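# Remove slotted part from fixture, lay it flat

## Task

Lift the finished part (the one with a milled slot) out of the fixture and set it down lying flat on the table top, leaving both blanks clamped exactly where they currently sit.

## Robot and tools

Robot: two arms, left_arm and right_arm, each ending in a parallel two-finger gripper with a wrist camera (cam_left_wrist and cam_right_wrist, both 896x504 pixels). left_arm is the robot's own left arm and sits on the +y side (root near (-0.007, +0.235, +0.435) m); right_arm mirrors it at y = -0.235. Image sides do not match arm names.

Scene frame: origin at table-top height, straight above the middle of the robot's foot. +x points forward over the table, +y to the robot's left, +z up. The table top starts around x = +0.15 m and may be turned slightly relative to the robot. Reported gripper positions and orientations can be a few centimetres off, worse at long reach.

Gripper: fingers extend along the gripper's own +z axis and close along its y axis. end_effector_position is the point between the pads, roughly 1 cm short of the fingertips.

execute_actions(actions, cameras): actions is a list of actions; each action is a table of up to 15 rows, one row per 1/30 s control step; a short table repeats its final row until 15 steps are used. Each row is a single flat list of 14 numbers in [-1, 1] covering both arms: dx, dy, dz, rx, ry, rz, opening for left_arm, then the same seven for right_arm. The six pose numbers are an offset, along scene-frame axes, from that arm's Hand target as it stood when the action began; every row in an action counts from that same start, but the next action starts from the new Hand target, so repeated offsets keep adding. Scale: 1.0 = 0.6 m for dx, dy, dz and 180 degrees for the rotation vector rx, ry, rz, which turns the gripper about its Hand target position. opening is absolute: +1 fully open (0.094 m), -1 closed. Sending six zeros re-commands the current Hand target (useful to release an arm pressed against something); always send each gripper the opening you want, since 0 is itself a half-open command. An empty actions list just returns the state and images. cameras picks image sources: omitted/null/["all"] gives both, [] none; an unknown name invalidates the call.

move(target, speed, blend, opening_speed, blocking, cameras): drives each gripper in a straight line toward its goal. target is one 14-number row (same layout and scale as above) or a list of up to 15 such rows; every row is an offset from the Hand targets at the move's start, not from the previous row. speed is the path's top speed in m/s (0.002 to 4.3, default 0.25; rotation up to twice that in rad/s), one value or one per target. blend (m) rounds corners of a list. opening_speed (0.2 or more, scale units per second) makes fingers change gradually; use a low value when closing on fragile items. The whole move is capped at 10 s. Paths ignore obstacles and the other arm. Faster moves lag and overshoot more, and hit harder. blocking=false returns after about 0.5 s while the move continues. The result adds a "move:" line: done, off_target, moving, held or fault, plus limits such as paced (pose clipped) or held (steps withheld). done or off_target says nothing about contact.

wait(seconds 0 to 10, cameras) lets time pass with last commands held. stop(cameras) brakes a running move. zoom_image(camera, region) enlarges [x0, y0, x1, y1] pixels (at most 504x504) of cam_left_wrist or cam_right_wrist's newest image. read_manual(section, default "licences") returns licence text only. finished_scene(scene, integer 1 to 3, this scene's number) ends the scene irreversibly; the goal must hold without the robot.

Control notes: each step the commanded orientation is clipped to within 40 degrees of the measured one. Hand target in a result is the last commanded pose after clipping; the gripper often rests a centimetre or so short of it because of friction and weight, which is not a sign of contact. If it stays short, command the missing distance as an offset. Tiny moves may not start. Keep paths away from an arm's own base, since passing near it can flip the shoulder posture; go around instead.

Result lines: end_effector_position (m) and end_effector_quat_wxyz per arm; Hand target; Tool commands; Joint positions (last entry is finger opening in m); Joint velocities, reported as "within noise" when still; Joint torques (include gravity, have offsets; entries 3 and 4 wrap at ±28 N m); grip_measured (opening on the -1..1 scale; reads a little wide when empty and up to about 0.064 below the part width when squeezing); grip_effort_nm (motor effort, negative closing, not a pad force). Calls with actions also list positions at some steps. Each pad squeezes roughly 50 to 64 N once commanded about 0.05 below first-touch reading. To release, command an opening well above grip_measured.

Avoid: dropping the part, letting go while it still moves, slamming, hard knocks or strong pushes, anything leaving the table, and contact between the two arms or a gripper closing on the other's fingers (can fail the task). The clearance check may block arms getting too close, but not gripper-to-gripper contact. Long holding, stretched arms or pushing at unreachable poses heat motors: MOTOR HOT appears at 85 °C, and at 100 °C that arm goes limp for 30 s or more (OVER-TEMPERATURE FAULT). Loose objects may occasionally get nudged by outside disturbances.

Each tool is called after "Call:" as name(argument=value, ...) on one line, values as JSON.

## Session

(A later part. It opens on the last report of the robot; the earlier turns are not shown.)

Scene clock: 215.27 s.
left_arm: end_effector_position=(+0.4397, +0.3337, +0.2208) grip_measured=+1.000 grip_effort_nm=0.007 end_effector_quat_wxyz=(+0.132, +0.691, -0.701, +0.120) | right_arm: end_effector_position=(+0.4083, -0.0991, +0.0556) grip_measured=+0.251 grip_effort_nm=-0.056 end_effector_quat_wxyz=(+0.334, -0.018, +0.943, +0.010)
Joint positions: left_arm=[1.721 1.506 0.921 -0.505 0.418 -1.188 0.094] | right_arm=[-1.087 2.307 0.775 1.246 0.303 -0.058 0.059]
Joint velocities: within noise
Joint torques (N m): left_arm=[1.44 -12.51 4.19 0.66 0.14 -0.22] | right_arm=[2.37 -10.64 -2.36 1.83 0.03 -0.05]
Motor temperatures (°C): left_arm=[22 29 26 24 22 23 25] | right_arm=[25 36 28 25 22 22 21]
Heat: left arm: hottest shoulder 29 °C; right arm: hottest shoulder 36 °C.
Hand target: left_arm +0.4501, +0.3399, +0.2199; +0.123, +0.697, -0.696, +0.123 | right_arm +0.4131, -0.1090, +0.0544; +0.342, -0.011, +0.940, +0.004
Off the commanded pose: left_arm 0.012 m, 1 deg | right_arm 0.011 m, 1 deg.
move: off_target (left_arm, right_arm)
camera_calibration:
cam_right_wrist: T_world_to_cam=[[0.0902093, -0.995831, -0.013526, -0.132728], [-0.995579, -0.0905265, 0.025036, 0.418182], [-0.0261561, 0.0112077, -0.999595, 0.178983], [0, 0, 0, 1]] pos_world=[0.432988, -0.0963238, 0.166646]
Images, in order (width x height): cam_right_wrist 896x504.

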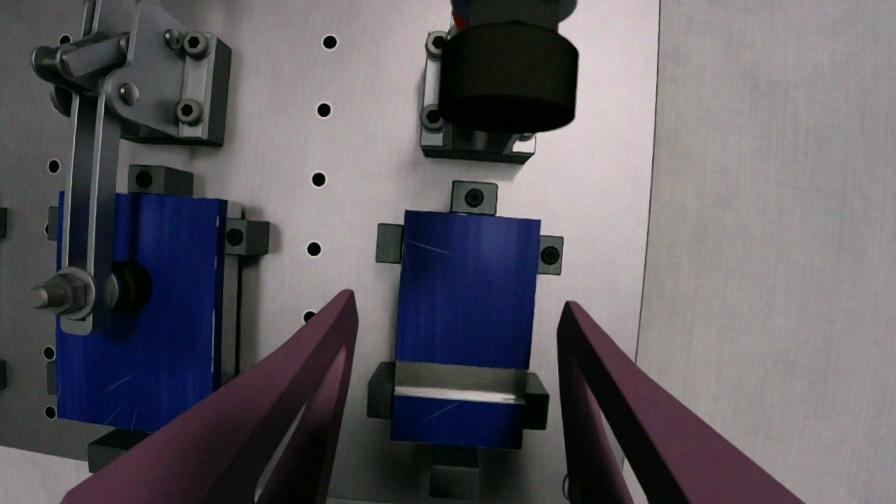

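Call:
move(target=[0,0,0,0,0,0,1, 0.0017,-0.0047,-0.0215,0,0,-0.0045,0.15], speed=0.06, cameras=["cam_right_wrist"])

Scene clock: 226.77 s.
left_arm: end_effector_position=(+0.4397, +0.3337, +0.2208) grip_measured=+1.000 grip_effort_nm=0.007 end_effector_quat_wxyz=(+0.132, +0.691, -0.701, +0.120) | right_arm: end_effector_position=(+0.4100, -0.1016, +0.0432) grip_measured=+0.151 grip_effort_nm=-0.061 end_effector_quat_wxyz=(+0.334, -0.014, +0.942, +0.007)
Joint positions: left_arm=[1.721 1.506 0.921 -0.505 0.418 -1.188 0.094] | right_arm=[-1.098 2.338 0.806 1.249 0.301 -0.058 0.054]
Joint velocities: within noise
Joint torques (N m): left_arm=[1.32 -12.04 4.38 0.64 0.1 -0.22] | right_arm=[1.96 -10.75 -2.32 1.77 0.04 0.04]
Motor temperatures (°C): left_arm=[22 29 26 24 22 23 25] | right_arm=[25 35 28 25 22 22 21]
Heat: left arm: hottest shoulder 29 °C; right arm: hottest shoulder 35 °C.
Hand target: left_arm +0.4501, +0.3399, +0.2199; +0.123, +0.697, -0.696, +0.123 | right_arm +0.4140, -0.1119, +0.0414; +0.342, -0.004, +0.940, +0.001
Off the commanded pose: left_arm 0.012 m, 1 deg | right_arm 0.011 m, 2 deg.
move: off_target (left_arm, right_arm)
camera_calibration:
cam_right_wrist: T_world_to_cam=[[0.0815925, -0.996624, -0.00913299, -0.132351], [-0.996372, -0.0817875, 0.0235247, 0.421228], [-0.0241923, 0.00718042, -0.999682, 0.165513], [0, 0, 0, 1]] pos_world=[0.434503, -0.0986416, 0.154343]
Images, in order (width x height): cam_right_wrist 896x504.

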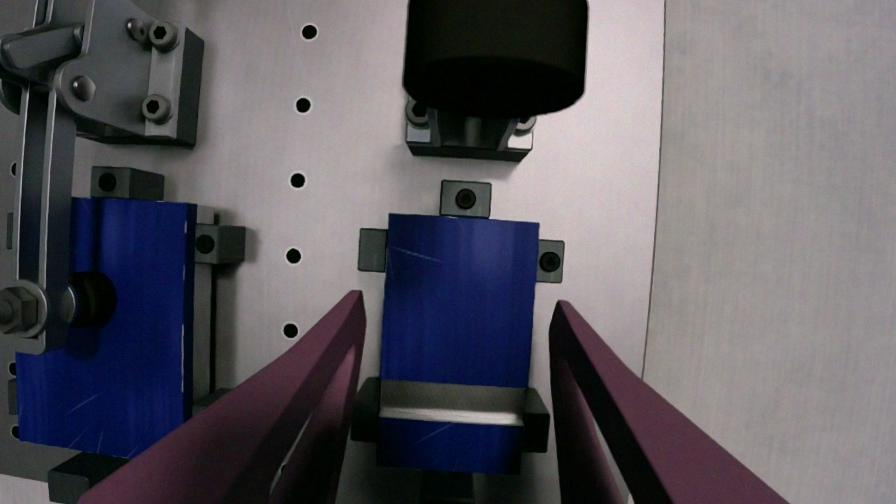

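Call:
move(target=[0,0,0,0,0,0,1, 0,0,0,0,0,0,-0.4], speed=0.05, opening_speed=0.35, cameras=["cam_right_wrist"])

Scene clock: 233.20 s.
left_arm: end_effector_position=(+0.4397, +0.3337, +0.2208) grip_measured=+1.000 grip_effort_nm=0.012 end_effector_quat_wxyz=(+0.132, +0.691, -0.701, +0.120) | right_arm: end_effector_position=(+0.4104, -0.1015, +0.0432) grip_measured=-0.161 grip_effort_nm=-1.018 end_effector_quat_wxyz=(+0.335, -0.014, +0.942, +0.007)
Joint positions: left_arm=[1.721 1.506 0.921 -0.505 0.418 -1.188 0.094] | right_arm=[-1.098 2.338 0.807 1.249 0.301 -0.058 0.039]
Joint velocities: within noise
Joint torques (N m): left_arm=[0.62 -12.16 4.31 0.68 0.09 -0.2] | right_arm=[2.37 -10.87 -2.3 1.85 0.03 0.03]
Motor temperatures (°C): left_arm=[22 29 26 24 22 23 25] | right_arm=[25 35 28 25 22 22 21]
Heat: left arm: hottest shoulder 29 °C; right arm: hottest shoulder 35 °C.
Hand target: left_arm +0.4501, +0.3399, +0.2199; +0.123, +0.697, -0.696, +0.123 | right_arm +0.4140, -0.1119, +0.0414; +0.342, -0.004, +0.940, +0.001
Off the commanded pose: left_arm 0.012 m, 1 deg | right_arm 0.011 m, 2 deg.
move: off_target (left_arm, right_arm)
camera_calibration:
cam_right_wrist: T_world_to_cam=[[0.0813983, -0.99664, -0.00916498, -0.132188], [-0.996407, -0.0815883, 0.0227241, 0.421695], [-0.0233955, 0.00728235, -0.9997, 0.165187], [0, 0, 0, 1]] pos_world=[0.434804, -0.0985417, 0.154344]
Images, in order (width x height): cam_right_wrist 896x504.

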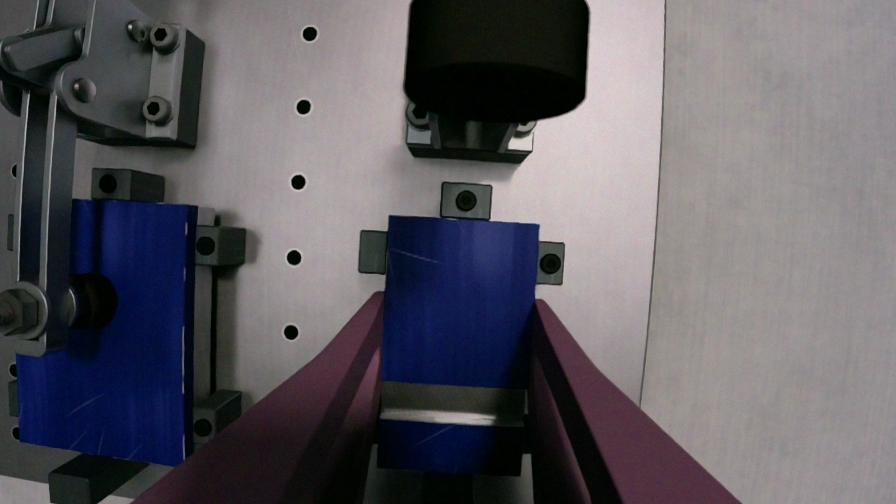

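Call:
move(target=[[0,0,0,0,0,0,1, 0.0,0.014,0.045,0,0,0,-0.4],[0,0,0,0,0,0,1, -0.067,0.01,0.117,0,0,0,-0.4],[0,0,0,0,0,0,1, -0.08,-0.227,0.112,0,0,0,-0.4]], speed=[0.07,0.12,0.2], blend=[0.005,0.02,0])

Call:
zoom_image(camera="cam_left_wrist", region=[340, 330, 500, 440])

Scene clock: 251.10 s.
left_arm: end_effector_position=(+0.4397, +0.3337, +0.2208) grip_measured=+1.000 grip_effort_nm=0.012 end_effector_quat_wxyz=(+0.132, +0.691, -0.701, +0.120) | right_arm: end_effector_position=(+0.3685, -0.2414, +0.0943) grip_measured=-0.161 grip_effort_nm=-1.018 end_effector_quat_wxyz=(+0.337, +0.001, +0.941, +0.008)
Joint positions: left_arm=[1.721 1.506 0.921 -0.505 0.418 -1.188 0.094] | right_arm=[-1.432 2.239 0.552 1.424 -0.014 -0.12 0.039]
Joint velocities: within noise
Joint torques (N m): left_arm=[0.62 -11.81 4.19 0.64 0.13 -0.23] | right_arm=[-0.67 -11.99 -6.31 1.8 -0.04 -0.19]
Motor temperatures (°C): left_arm=[22 29 26 24 22 23 25] | right_arm=[25 35 28 25 22 22 22]
Heat: left arm: hottest shoulder 29 °C; right arm: hottest shoulder 35 °C.
Hand target: left_arm +0.4501, +0.3399, +0.2199; +0.123, +0.697, -0.696, +0.123 | right_arm +0.3660, -0.2481, +0.1086; +0.342, -0.004, +0.940, +0.001
Off the commanded pose: left_arm 0.012 m, 1 deg | right_arm 0.016 m, 1 deg.
move: off_target (left_arm, right_arm)
camera_calibration:
cam_left_wrist: T_world_to_cam=[[0.995312, -0.0128191, -0.0958671, -0.40355], [0.0759032, -0.510795, 0.856345, -0.0298629], [-0.059946, -0.859607, -0.507428, 0.541119], [0, 0, 0, 1]] pos_world=[0.436363, 0.444723, 0.261465]
cam_right_wrist: T_world_to_cam=[[0.0548399, -0.998259, -0.0216958, -0.257195], [-0.998325, -0.0552183, 0.0172401, 0.374962], [-0.0184081, 0.020714, -0.999616, 0.217694], [0, 0, 0, 1]] pos_world=[0.392446, -0.240552, 0.205566]

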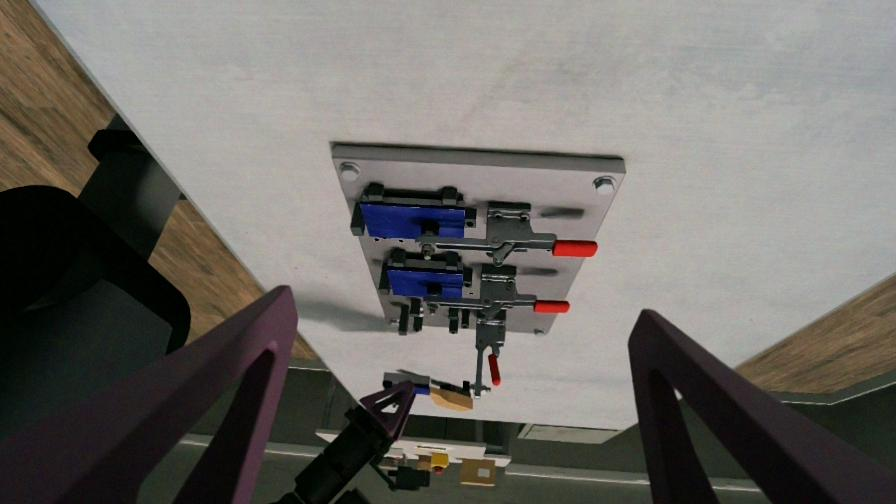

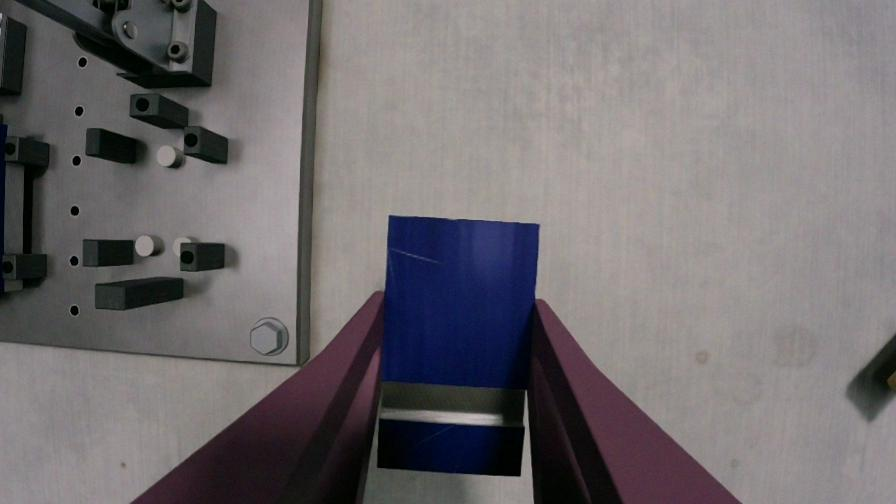

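Scaled by 3.150 from the camera's 896x504 image, which has a finer 1280x720 frame.

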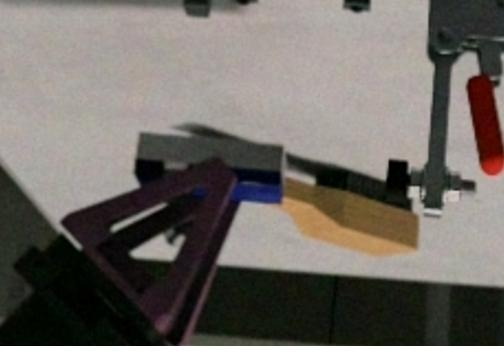

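Call:
move(target=[0,0,0,0,0,0,1, 0.0,0,-0.128,0,0,0,-0.4], speed=0.12, cameras=["cam_left_wrist"])

Call:
zoom_image(camera="cam_left_wrist", region=[360, 310, 480, 390])

Scene clock: 257.77 s.
left_arm: end_effector_position=(+0.4397, +0.3337, +0.2208) grip_measured=+1.000 grip_effort_nm=-0.007 end_effector_quat_wxyz=(+0.132, +0.691, -0.701, +0.120) | right_arm: end_effector_position=(+0.3622, -0.2386, +0.0295) grip_measured=-0.161 grip_effort_nm=-1.023 end_effector_quat_wxyz=(+0.331, -0.001, +0.943, +0.011)
Joint positions: left_arm=[1.721 1.506 0.921 -0.505 0.418 -1.188 0.094] | right_arm=[-1.443 2.414 0.71 1.428 -0.029 -0.125 0.039]
Joint velocities: within noise
Joint torques (N m): left_arm=[1.32 -11.93 4.26 0.81 0.14 -0.23] | right_arm=[-0.5 -9.47 -3.81 1.76 -0.01 -0.2]
Motor temperatures (°C): left_arm=[22 29 26 24 22 23 25] | right_arm=[25 35 28 25 22 22 22]
Heat: left arm: hottest shoulder 29 °C; right arm: hottest shoulder 35 °C.
Hand target: left_arm +0.4501, +0.3399, +0.2199; +0.123, +0.697, -0.696, +0.123 | right_arm +0.3660, -0.2480, +0.0318; +0.342, -0.004, +0.940, +0.001
Off the commanded pose: left_arm 0.012 m, 1 deg | right_arm 0.010 m, 2 deg.
move: off_target (left_arm)
camera_calibration:
cam_left_wrist: T_world_to_cam=[[0.995312, -0.0128191, -0.0958671, -0.40355], [0.0759032, -0.510795, 0.856345, -0.0298629], [-0.059946, -0.859607, -0.507428, 0.541119], [0, 0, 0, 1]] pos_world=[0.436363, 0.444723, 0.261465]
Images, in order (width x height): cam_left_wrist 896x504.

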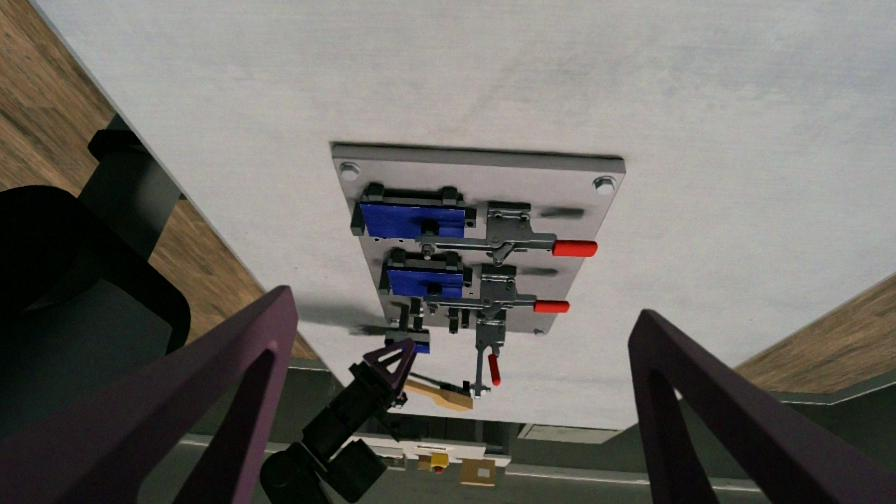

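Scaled by 4.200 from the camera's 896x504 image, which has a finer 1280x720 frame.

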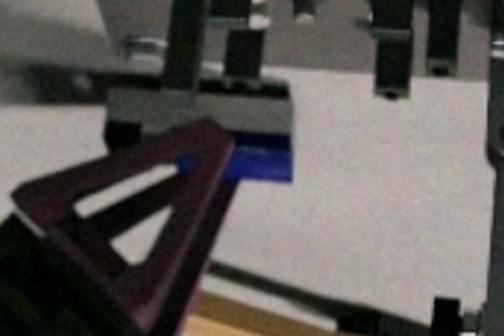

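Call:
move(target=[[0,0,0,0,0,0,1, 0.0,0,-0.0155,0,-0.001,0,-0.4]], speed=0.05, cameras=["cam_left_wrist"])

Call:
zoom_image(camera="cam_left_wrist", region=[360, 310, 480, 390])

Scene clock: 261.43 s.
left_arm: end_effector_position=(+0.4397, +0.3337, +0.2208) grip_measured=+1.000 grip_effort_nm=0.012 end_effector_quat_wxyz=(+0.132, +0.691, -0.701, +0.120) | right_arm: end_effector_position=(+0.3638, -0.2383, +0.0230) grip_measured=-0.161 grip_effort_nm=-1.023 end_effector_quat_wxyz=(+0.335, -0.002, +0.942, +0.011)
Joint positions: left_arm=[1.721 1.506 0.921 -0.505 0.418 -1.188 0.094] | right_arm=[-1.443 2.432 0.731 1.431 -0.031 -0.127 0.039]
Joint velocities: within noise
Joint torques (N m): left_arm=[1.2 -11.34 4.22 0.57 0.13 -0.25] | right_arm=[-0.85 -8.88 -3.43 1.88 -0.03 -0.18]
Motor temperatures (°C): left_arm=[22 29 26 24 22 23 25] | right_arm=[25 35 28 25 22 22 22]
Heat: left arm: hottest shoulder 29 °C; right arm: hottest shoulder 35 °C.
Hand target: left_arm +0.4501, +0.3399, +0.2199; +0.123, +0.697, -0.696, +0.123 | right_arm +0.3661, -0.2481, +0.0226; +0.343, -0.004, +0.939, +0.001
Off the commanded pose: left_arm 0.012 m, 1 deg | right_arm 0.010 m, 2 deg.
move: off_target (left_arm)
camera_calibration:
cam_left_wrist: T_world_to_cam=[[0.995312, -0.0128191, -0.0958671, -0.40355], [0.0759032, -0.510795, 0.856345, -0.0298629], [-0.059946, -0.859607, -0.507428, 0.541119], [0, 0, 0, 1]] pos_world=[0.436363, 0.444723, 0.261465]
Images, in order (width x height): cam_left_wrist 896x504.

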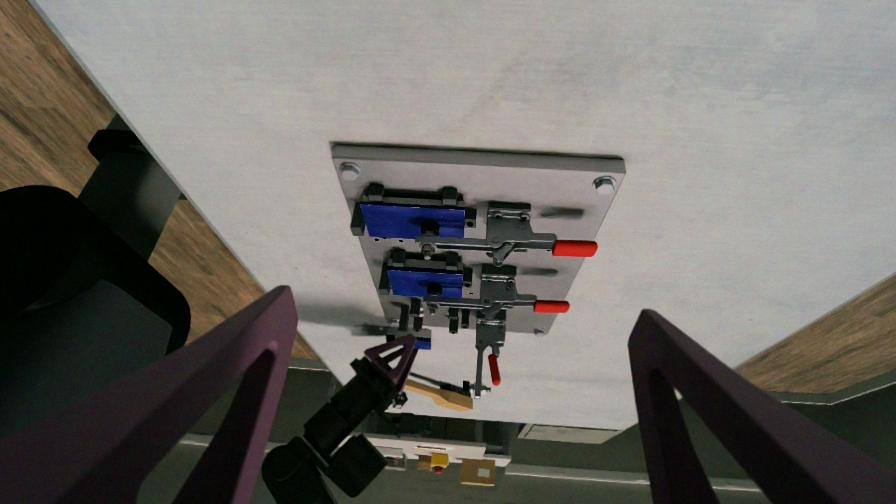

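Scaled by 4.200 from the camera's 896x504 image, which has a finer 1280x720 frame.

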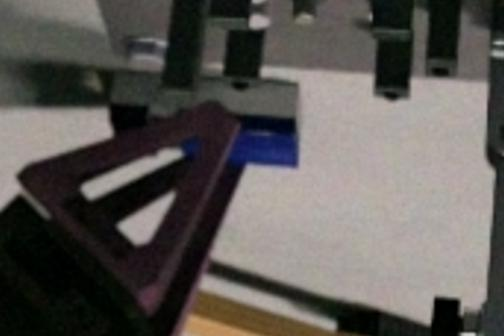

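Call:
move(target=[[0,0,0,0,0,0,1, 0.0,0,-0.0065,0,0,0,-0.4]], speed=0.03, cameras=["cam_left_wrist"])

Call:
zoom_image(camera="cam_left_wrist", region=[360, 310, 480, 390])

Scene clock: 267.57 s.
left_arm: end_effector_position=(+0.4397, +0.3337, +0.2208) grip_measured=+1.000 grip_effort_nm=0.007 end_effector_quat_wxyz=(+0.132, +0.691, -0.701, +0.120) | right_arm: end_effector_position=(+0.3641, -0.2383, +0.0227) grip_measured=-0.161 grip_effort_nm=-1.018 end_effector_quat_wxyz=(+0.337, -0.003, +0.941, +0.010)
Joint positions: left_arm=[1.721 1.506 0.921 -0.505 0.418 -1.188 0.094] | right_arm=[-1.443 2.436 0.733 1.439 -0.031 -0.129 0.039]
Joint velocities: within noise
Joint torques (N m): left_arm=[1.79 -11.69 4.27 0.65 0.14 -0.21] | right_arm=[-1.03 -8.82 -2.93 1.58 -0.07 -0.17]
Motor temperatures (°C): left_arm=[22 29 26 24 22 23 25] | right_arm=[24 35 28 25 22 22 22]
Heat: left arm: hottest shoulder 29 °C; right arm: hottest shoulder 35 °C.
Hand target: left_arm +0.4501, +0.3399, +0.2199; +0.123, +0.697, -0.696, +0.123 | right_arm +0.3661, -0.2481, +0.0187; +0.343, -0.004, +0.939, +0.001
Off the commanded pose: left_arm 0.012 m, 1 deg | right_arm 0.011 m, 1 deg.
move: off_target (left_arm, right_arm)
camera_calibration:
cam_left_wrist: T_world_to_cam=[[0.995312, -0.0128191, -0.0958671, -0.40355], [0.0759032, -0.510795, 0.856345, -0.0298629], [-0.059946, -0.859607, -0.507428, 0.541119], [0, 0, 0, 1]] pos_world=[0.436363, 0.444723, 0.261465]
Images, in order (width x height): cam_left_wrist 896x504.

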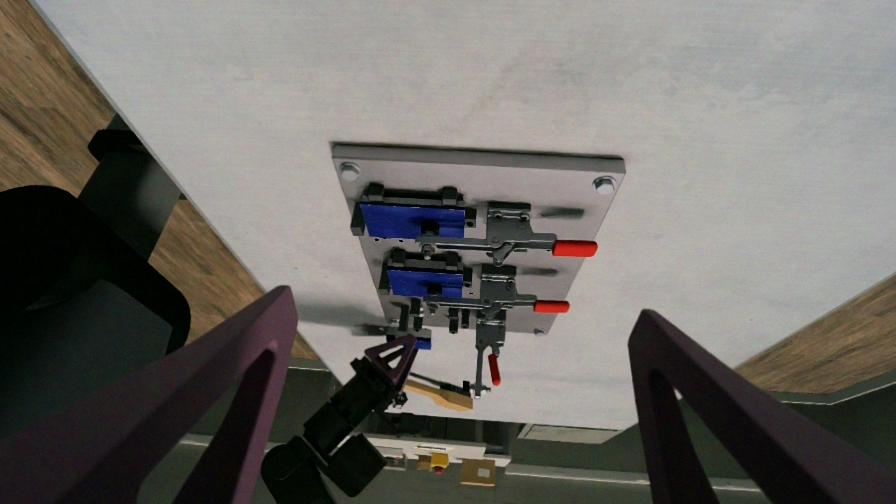

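Scaled by 4.200 from the camera's 896x504 image, which has a finer 1280x720 frame.

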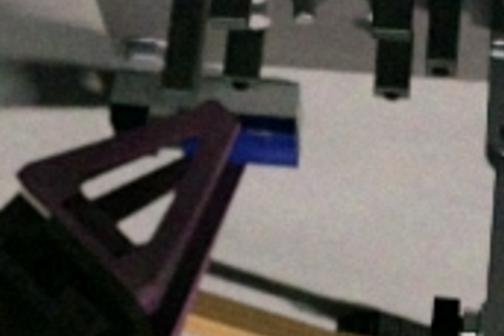

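Call:
move(target=[[0,0,0,0,0,0,1, 0.0,0,0.005,0,0,0,-0.4],[0,0,0,0,0,0,1, 0.0,0,0.005,0,0,0,0.1],[0,0,0,0,0,0,1, 0.0,0,0.015,0,0,0,0.4],[0,0,0,0,0,0,1, -0.02,0,0.2,0,0,0,0.4]], speed=[0.03,0.03,0.06,0.2], opening_speed=0.5)

Scene clock: 277.13 s.
left_arm: end_effector_position=(+0.4397, +0.3337, +0.2208) grip_measured=+1.000 grip_effort_nm=0.017 end_effector_quat_wxyz=(+0.132, +0.691, -0.701, +0.120) | right_arm: end_effector_position=(+0.3598, -0.2482, +0.1271) grip_measured=+0.399 grip_effort_nm=0.081 end_effector_quat_wxyz=(+0.344, -0.001, +0.939, +0.003)
Joint positions: left_arm=[1.721 1.506 0.921 -0.505 0.418 -1.188 0.094] | right_arm=[-1.443 2.179 0.463 1.469 -0.017 -0.13 0.066]
Joint velocities: within noise
Joint torques (N m): left_arm=[1.38 -11.93 4.34 0.72 0.18 -0.25] | right_arm=[0.73 -11.16 -6.3 1.5 0.13 -0.07]
Motor temperatures (°C): left_arm=[22 29 26 24 22 23 25] | right_arm=[24 34 28 25 22 22 22]
Heat: left arm: hottest shoulder 29 °C; right arm: hottest shoulder 34 °C.
Hand target: left_arm +0.4501, +0.3399, +0.2199; +0.123, +0.697, -0.696, +0.123 | right_arm +0.3541, -0.2480, +0.1387; +0.343, -0.004, +0.939, +0.001
Off the commanded pose: left_arm 0.012 m, 1 deg | right_arm 0.013 m, 0 deg.
move: off_target (left_arm, right_arm); target 3's new opening was sent with right_arm's hand 0.011 m and 1 deg from that target
camera_calibration:
cam_left_wrist: T_world_to_cam=[[0.995312, -0.0128191, -0.0958671, -0.40355], [0.0759032, -0.510795, 0.856345, -0.0298629], [-0.059946, -0.859607, -0.507428, 0.541119], [0, 0, 0, 1]] pos_world=[0.436363, 0.444723, 0.261465]
cam_right_wrist: T_world_to_cam=[[0.0542782, -0.998487, -0.00886275, -0.264224], [-0.998522, -0.0543018, 0.0024384, 0.36757], [-0.00291597, 0.0087173, -0.999958, 0.241918], [0, 0, 0, 1]] pos_world=[0.382074, -0.245974, 0.23867]

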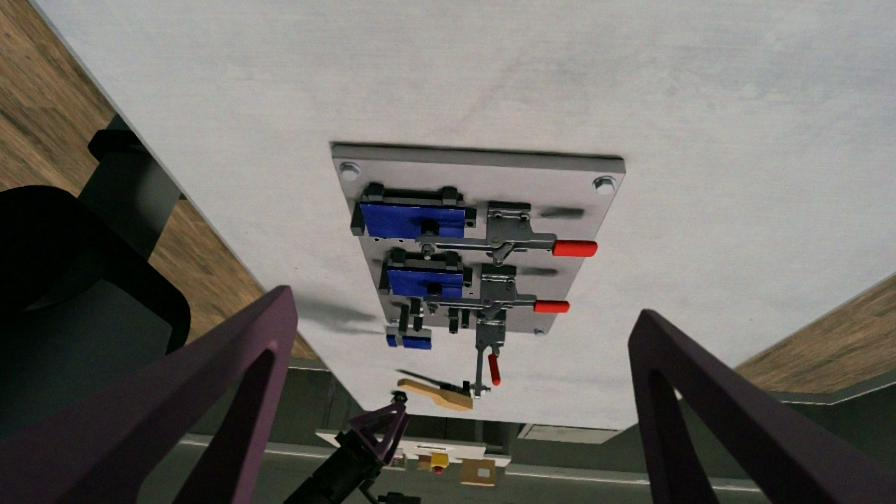

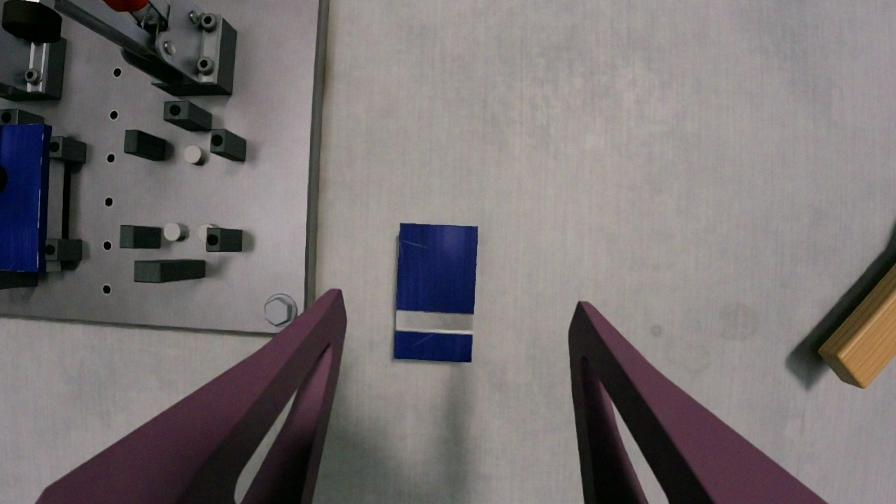

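The finished part is lying flat on the table and clear of the gripper. Both blanks are still clamped.

Call:
finished_scene(scene=3)

The scene is finished: the task was done.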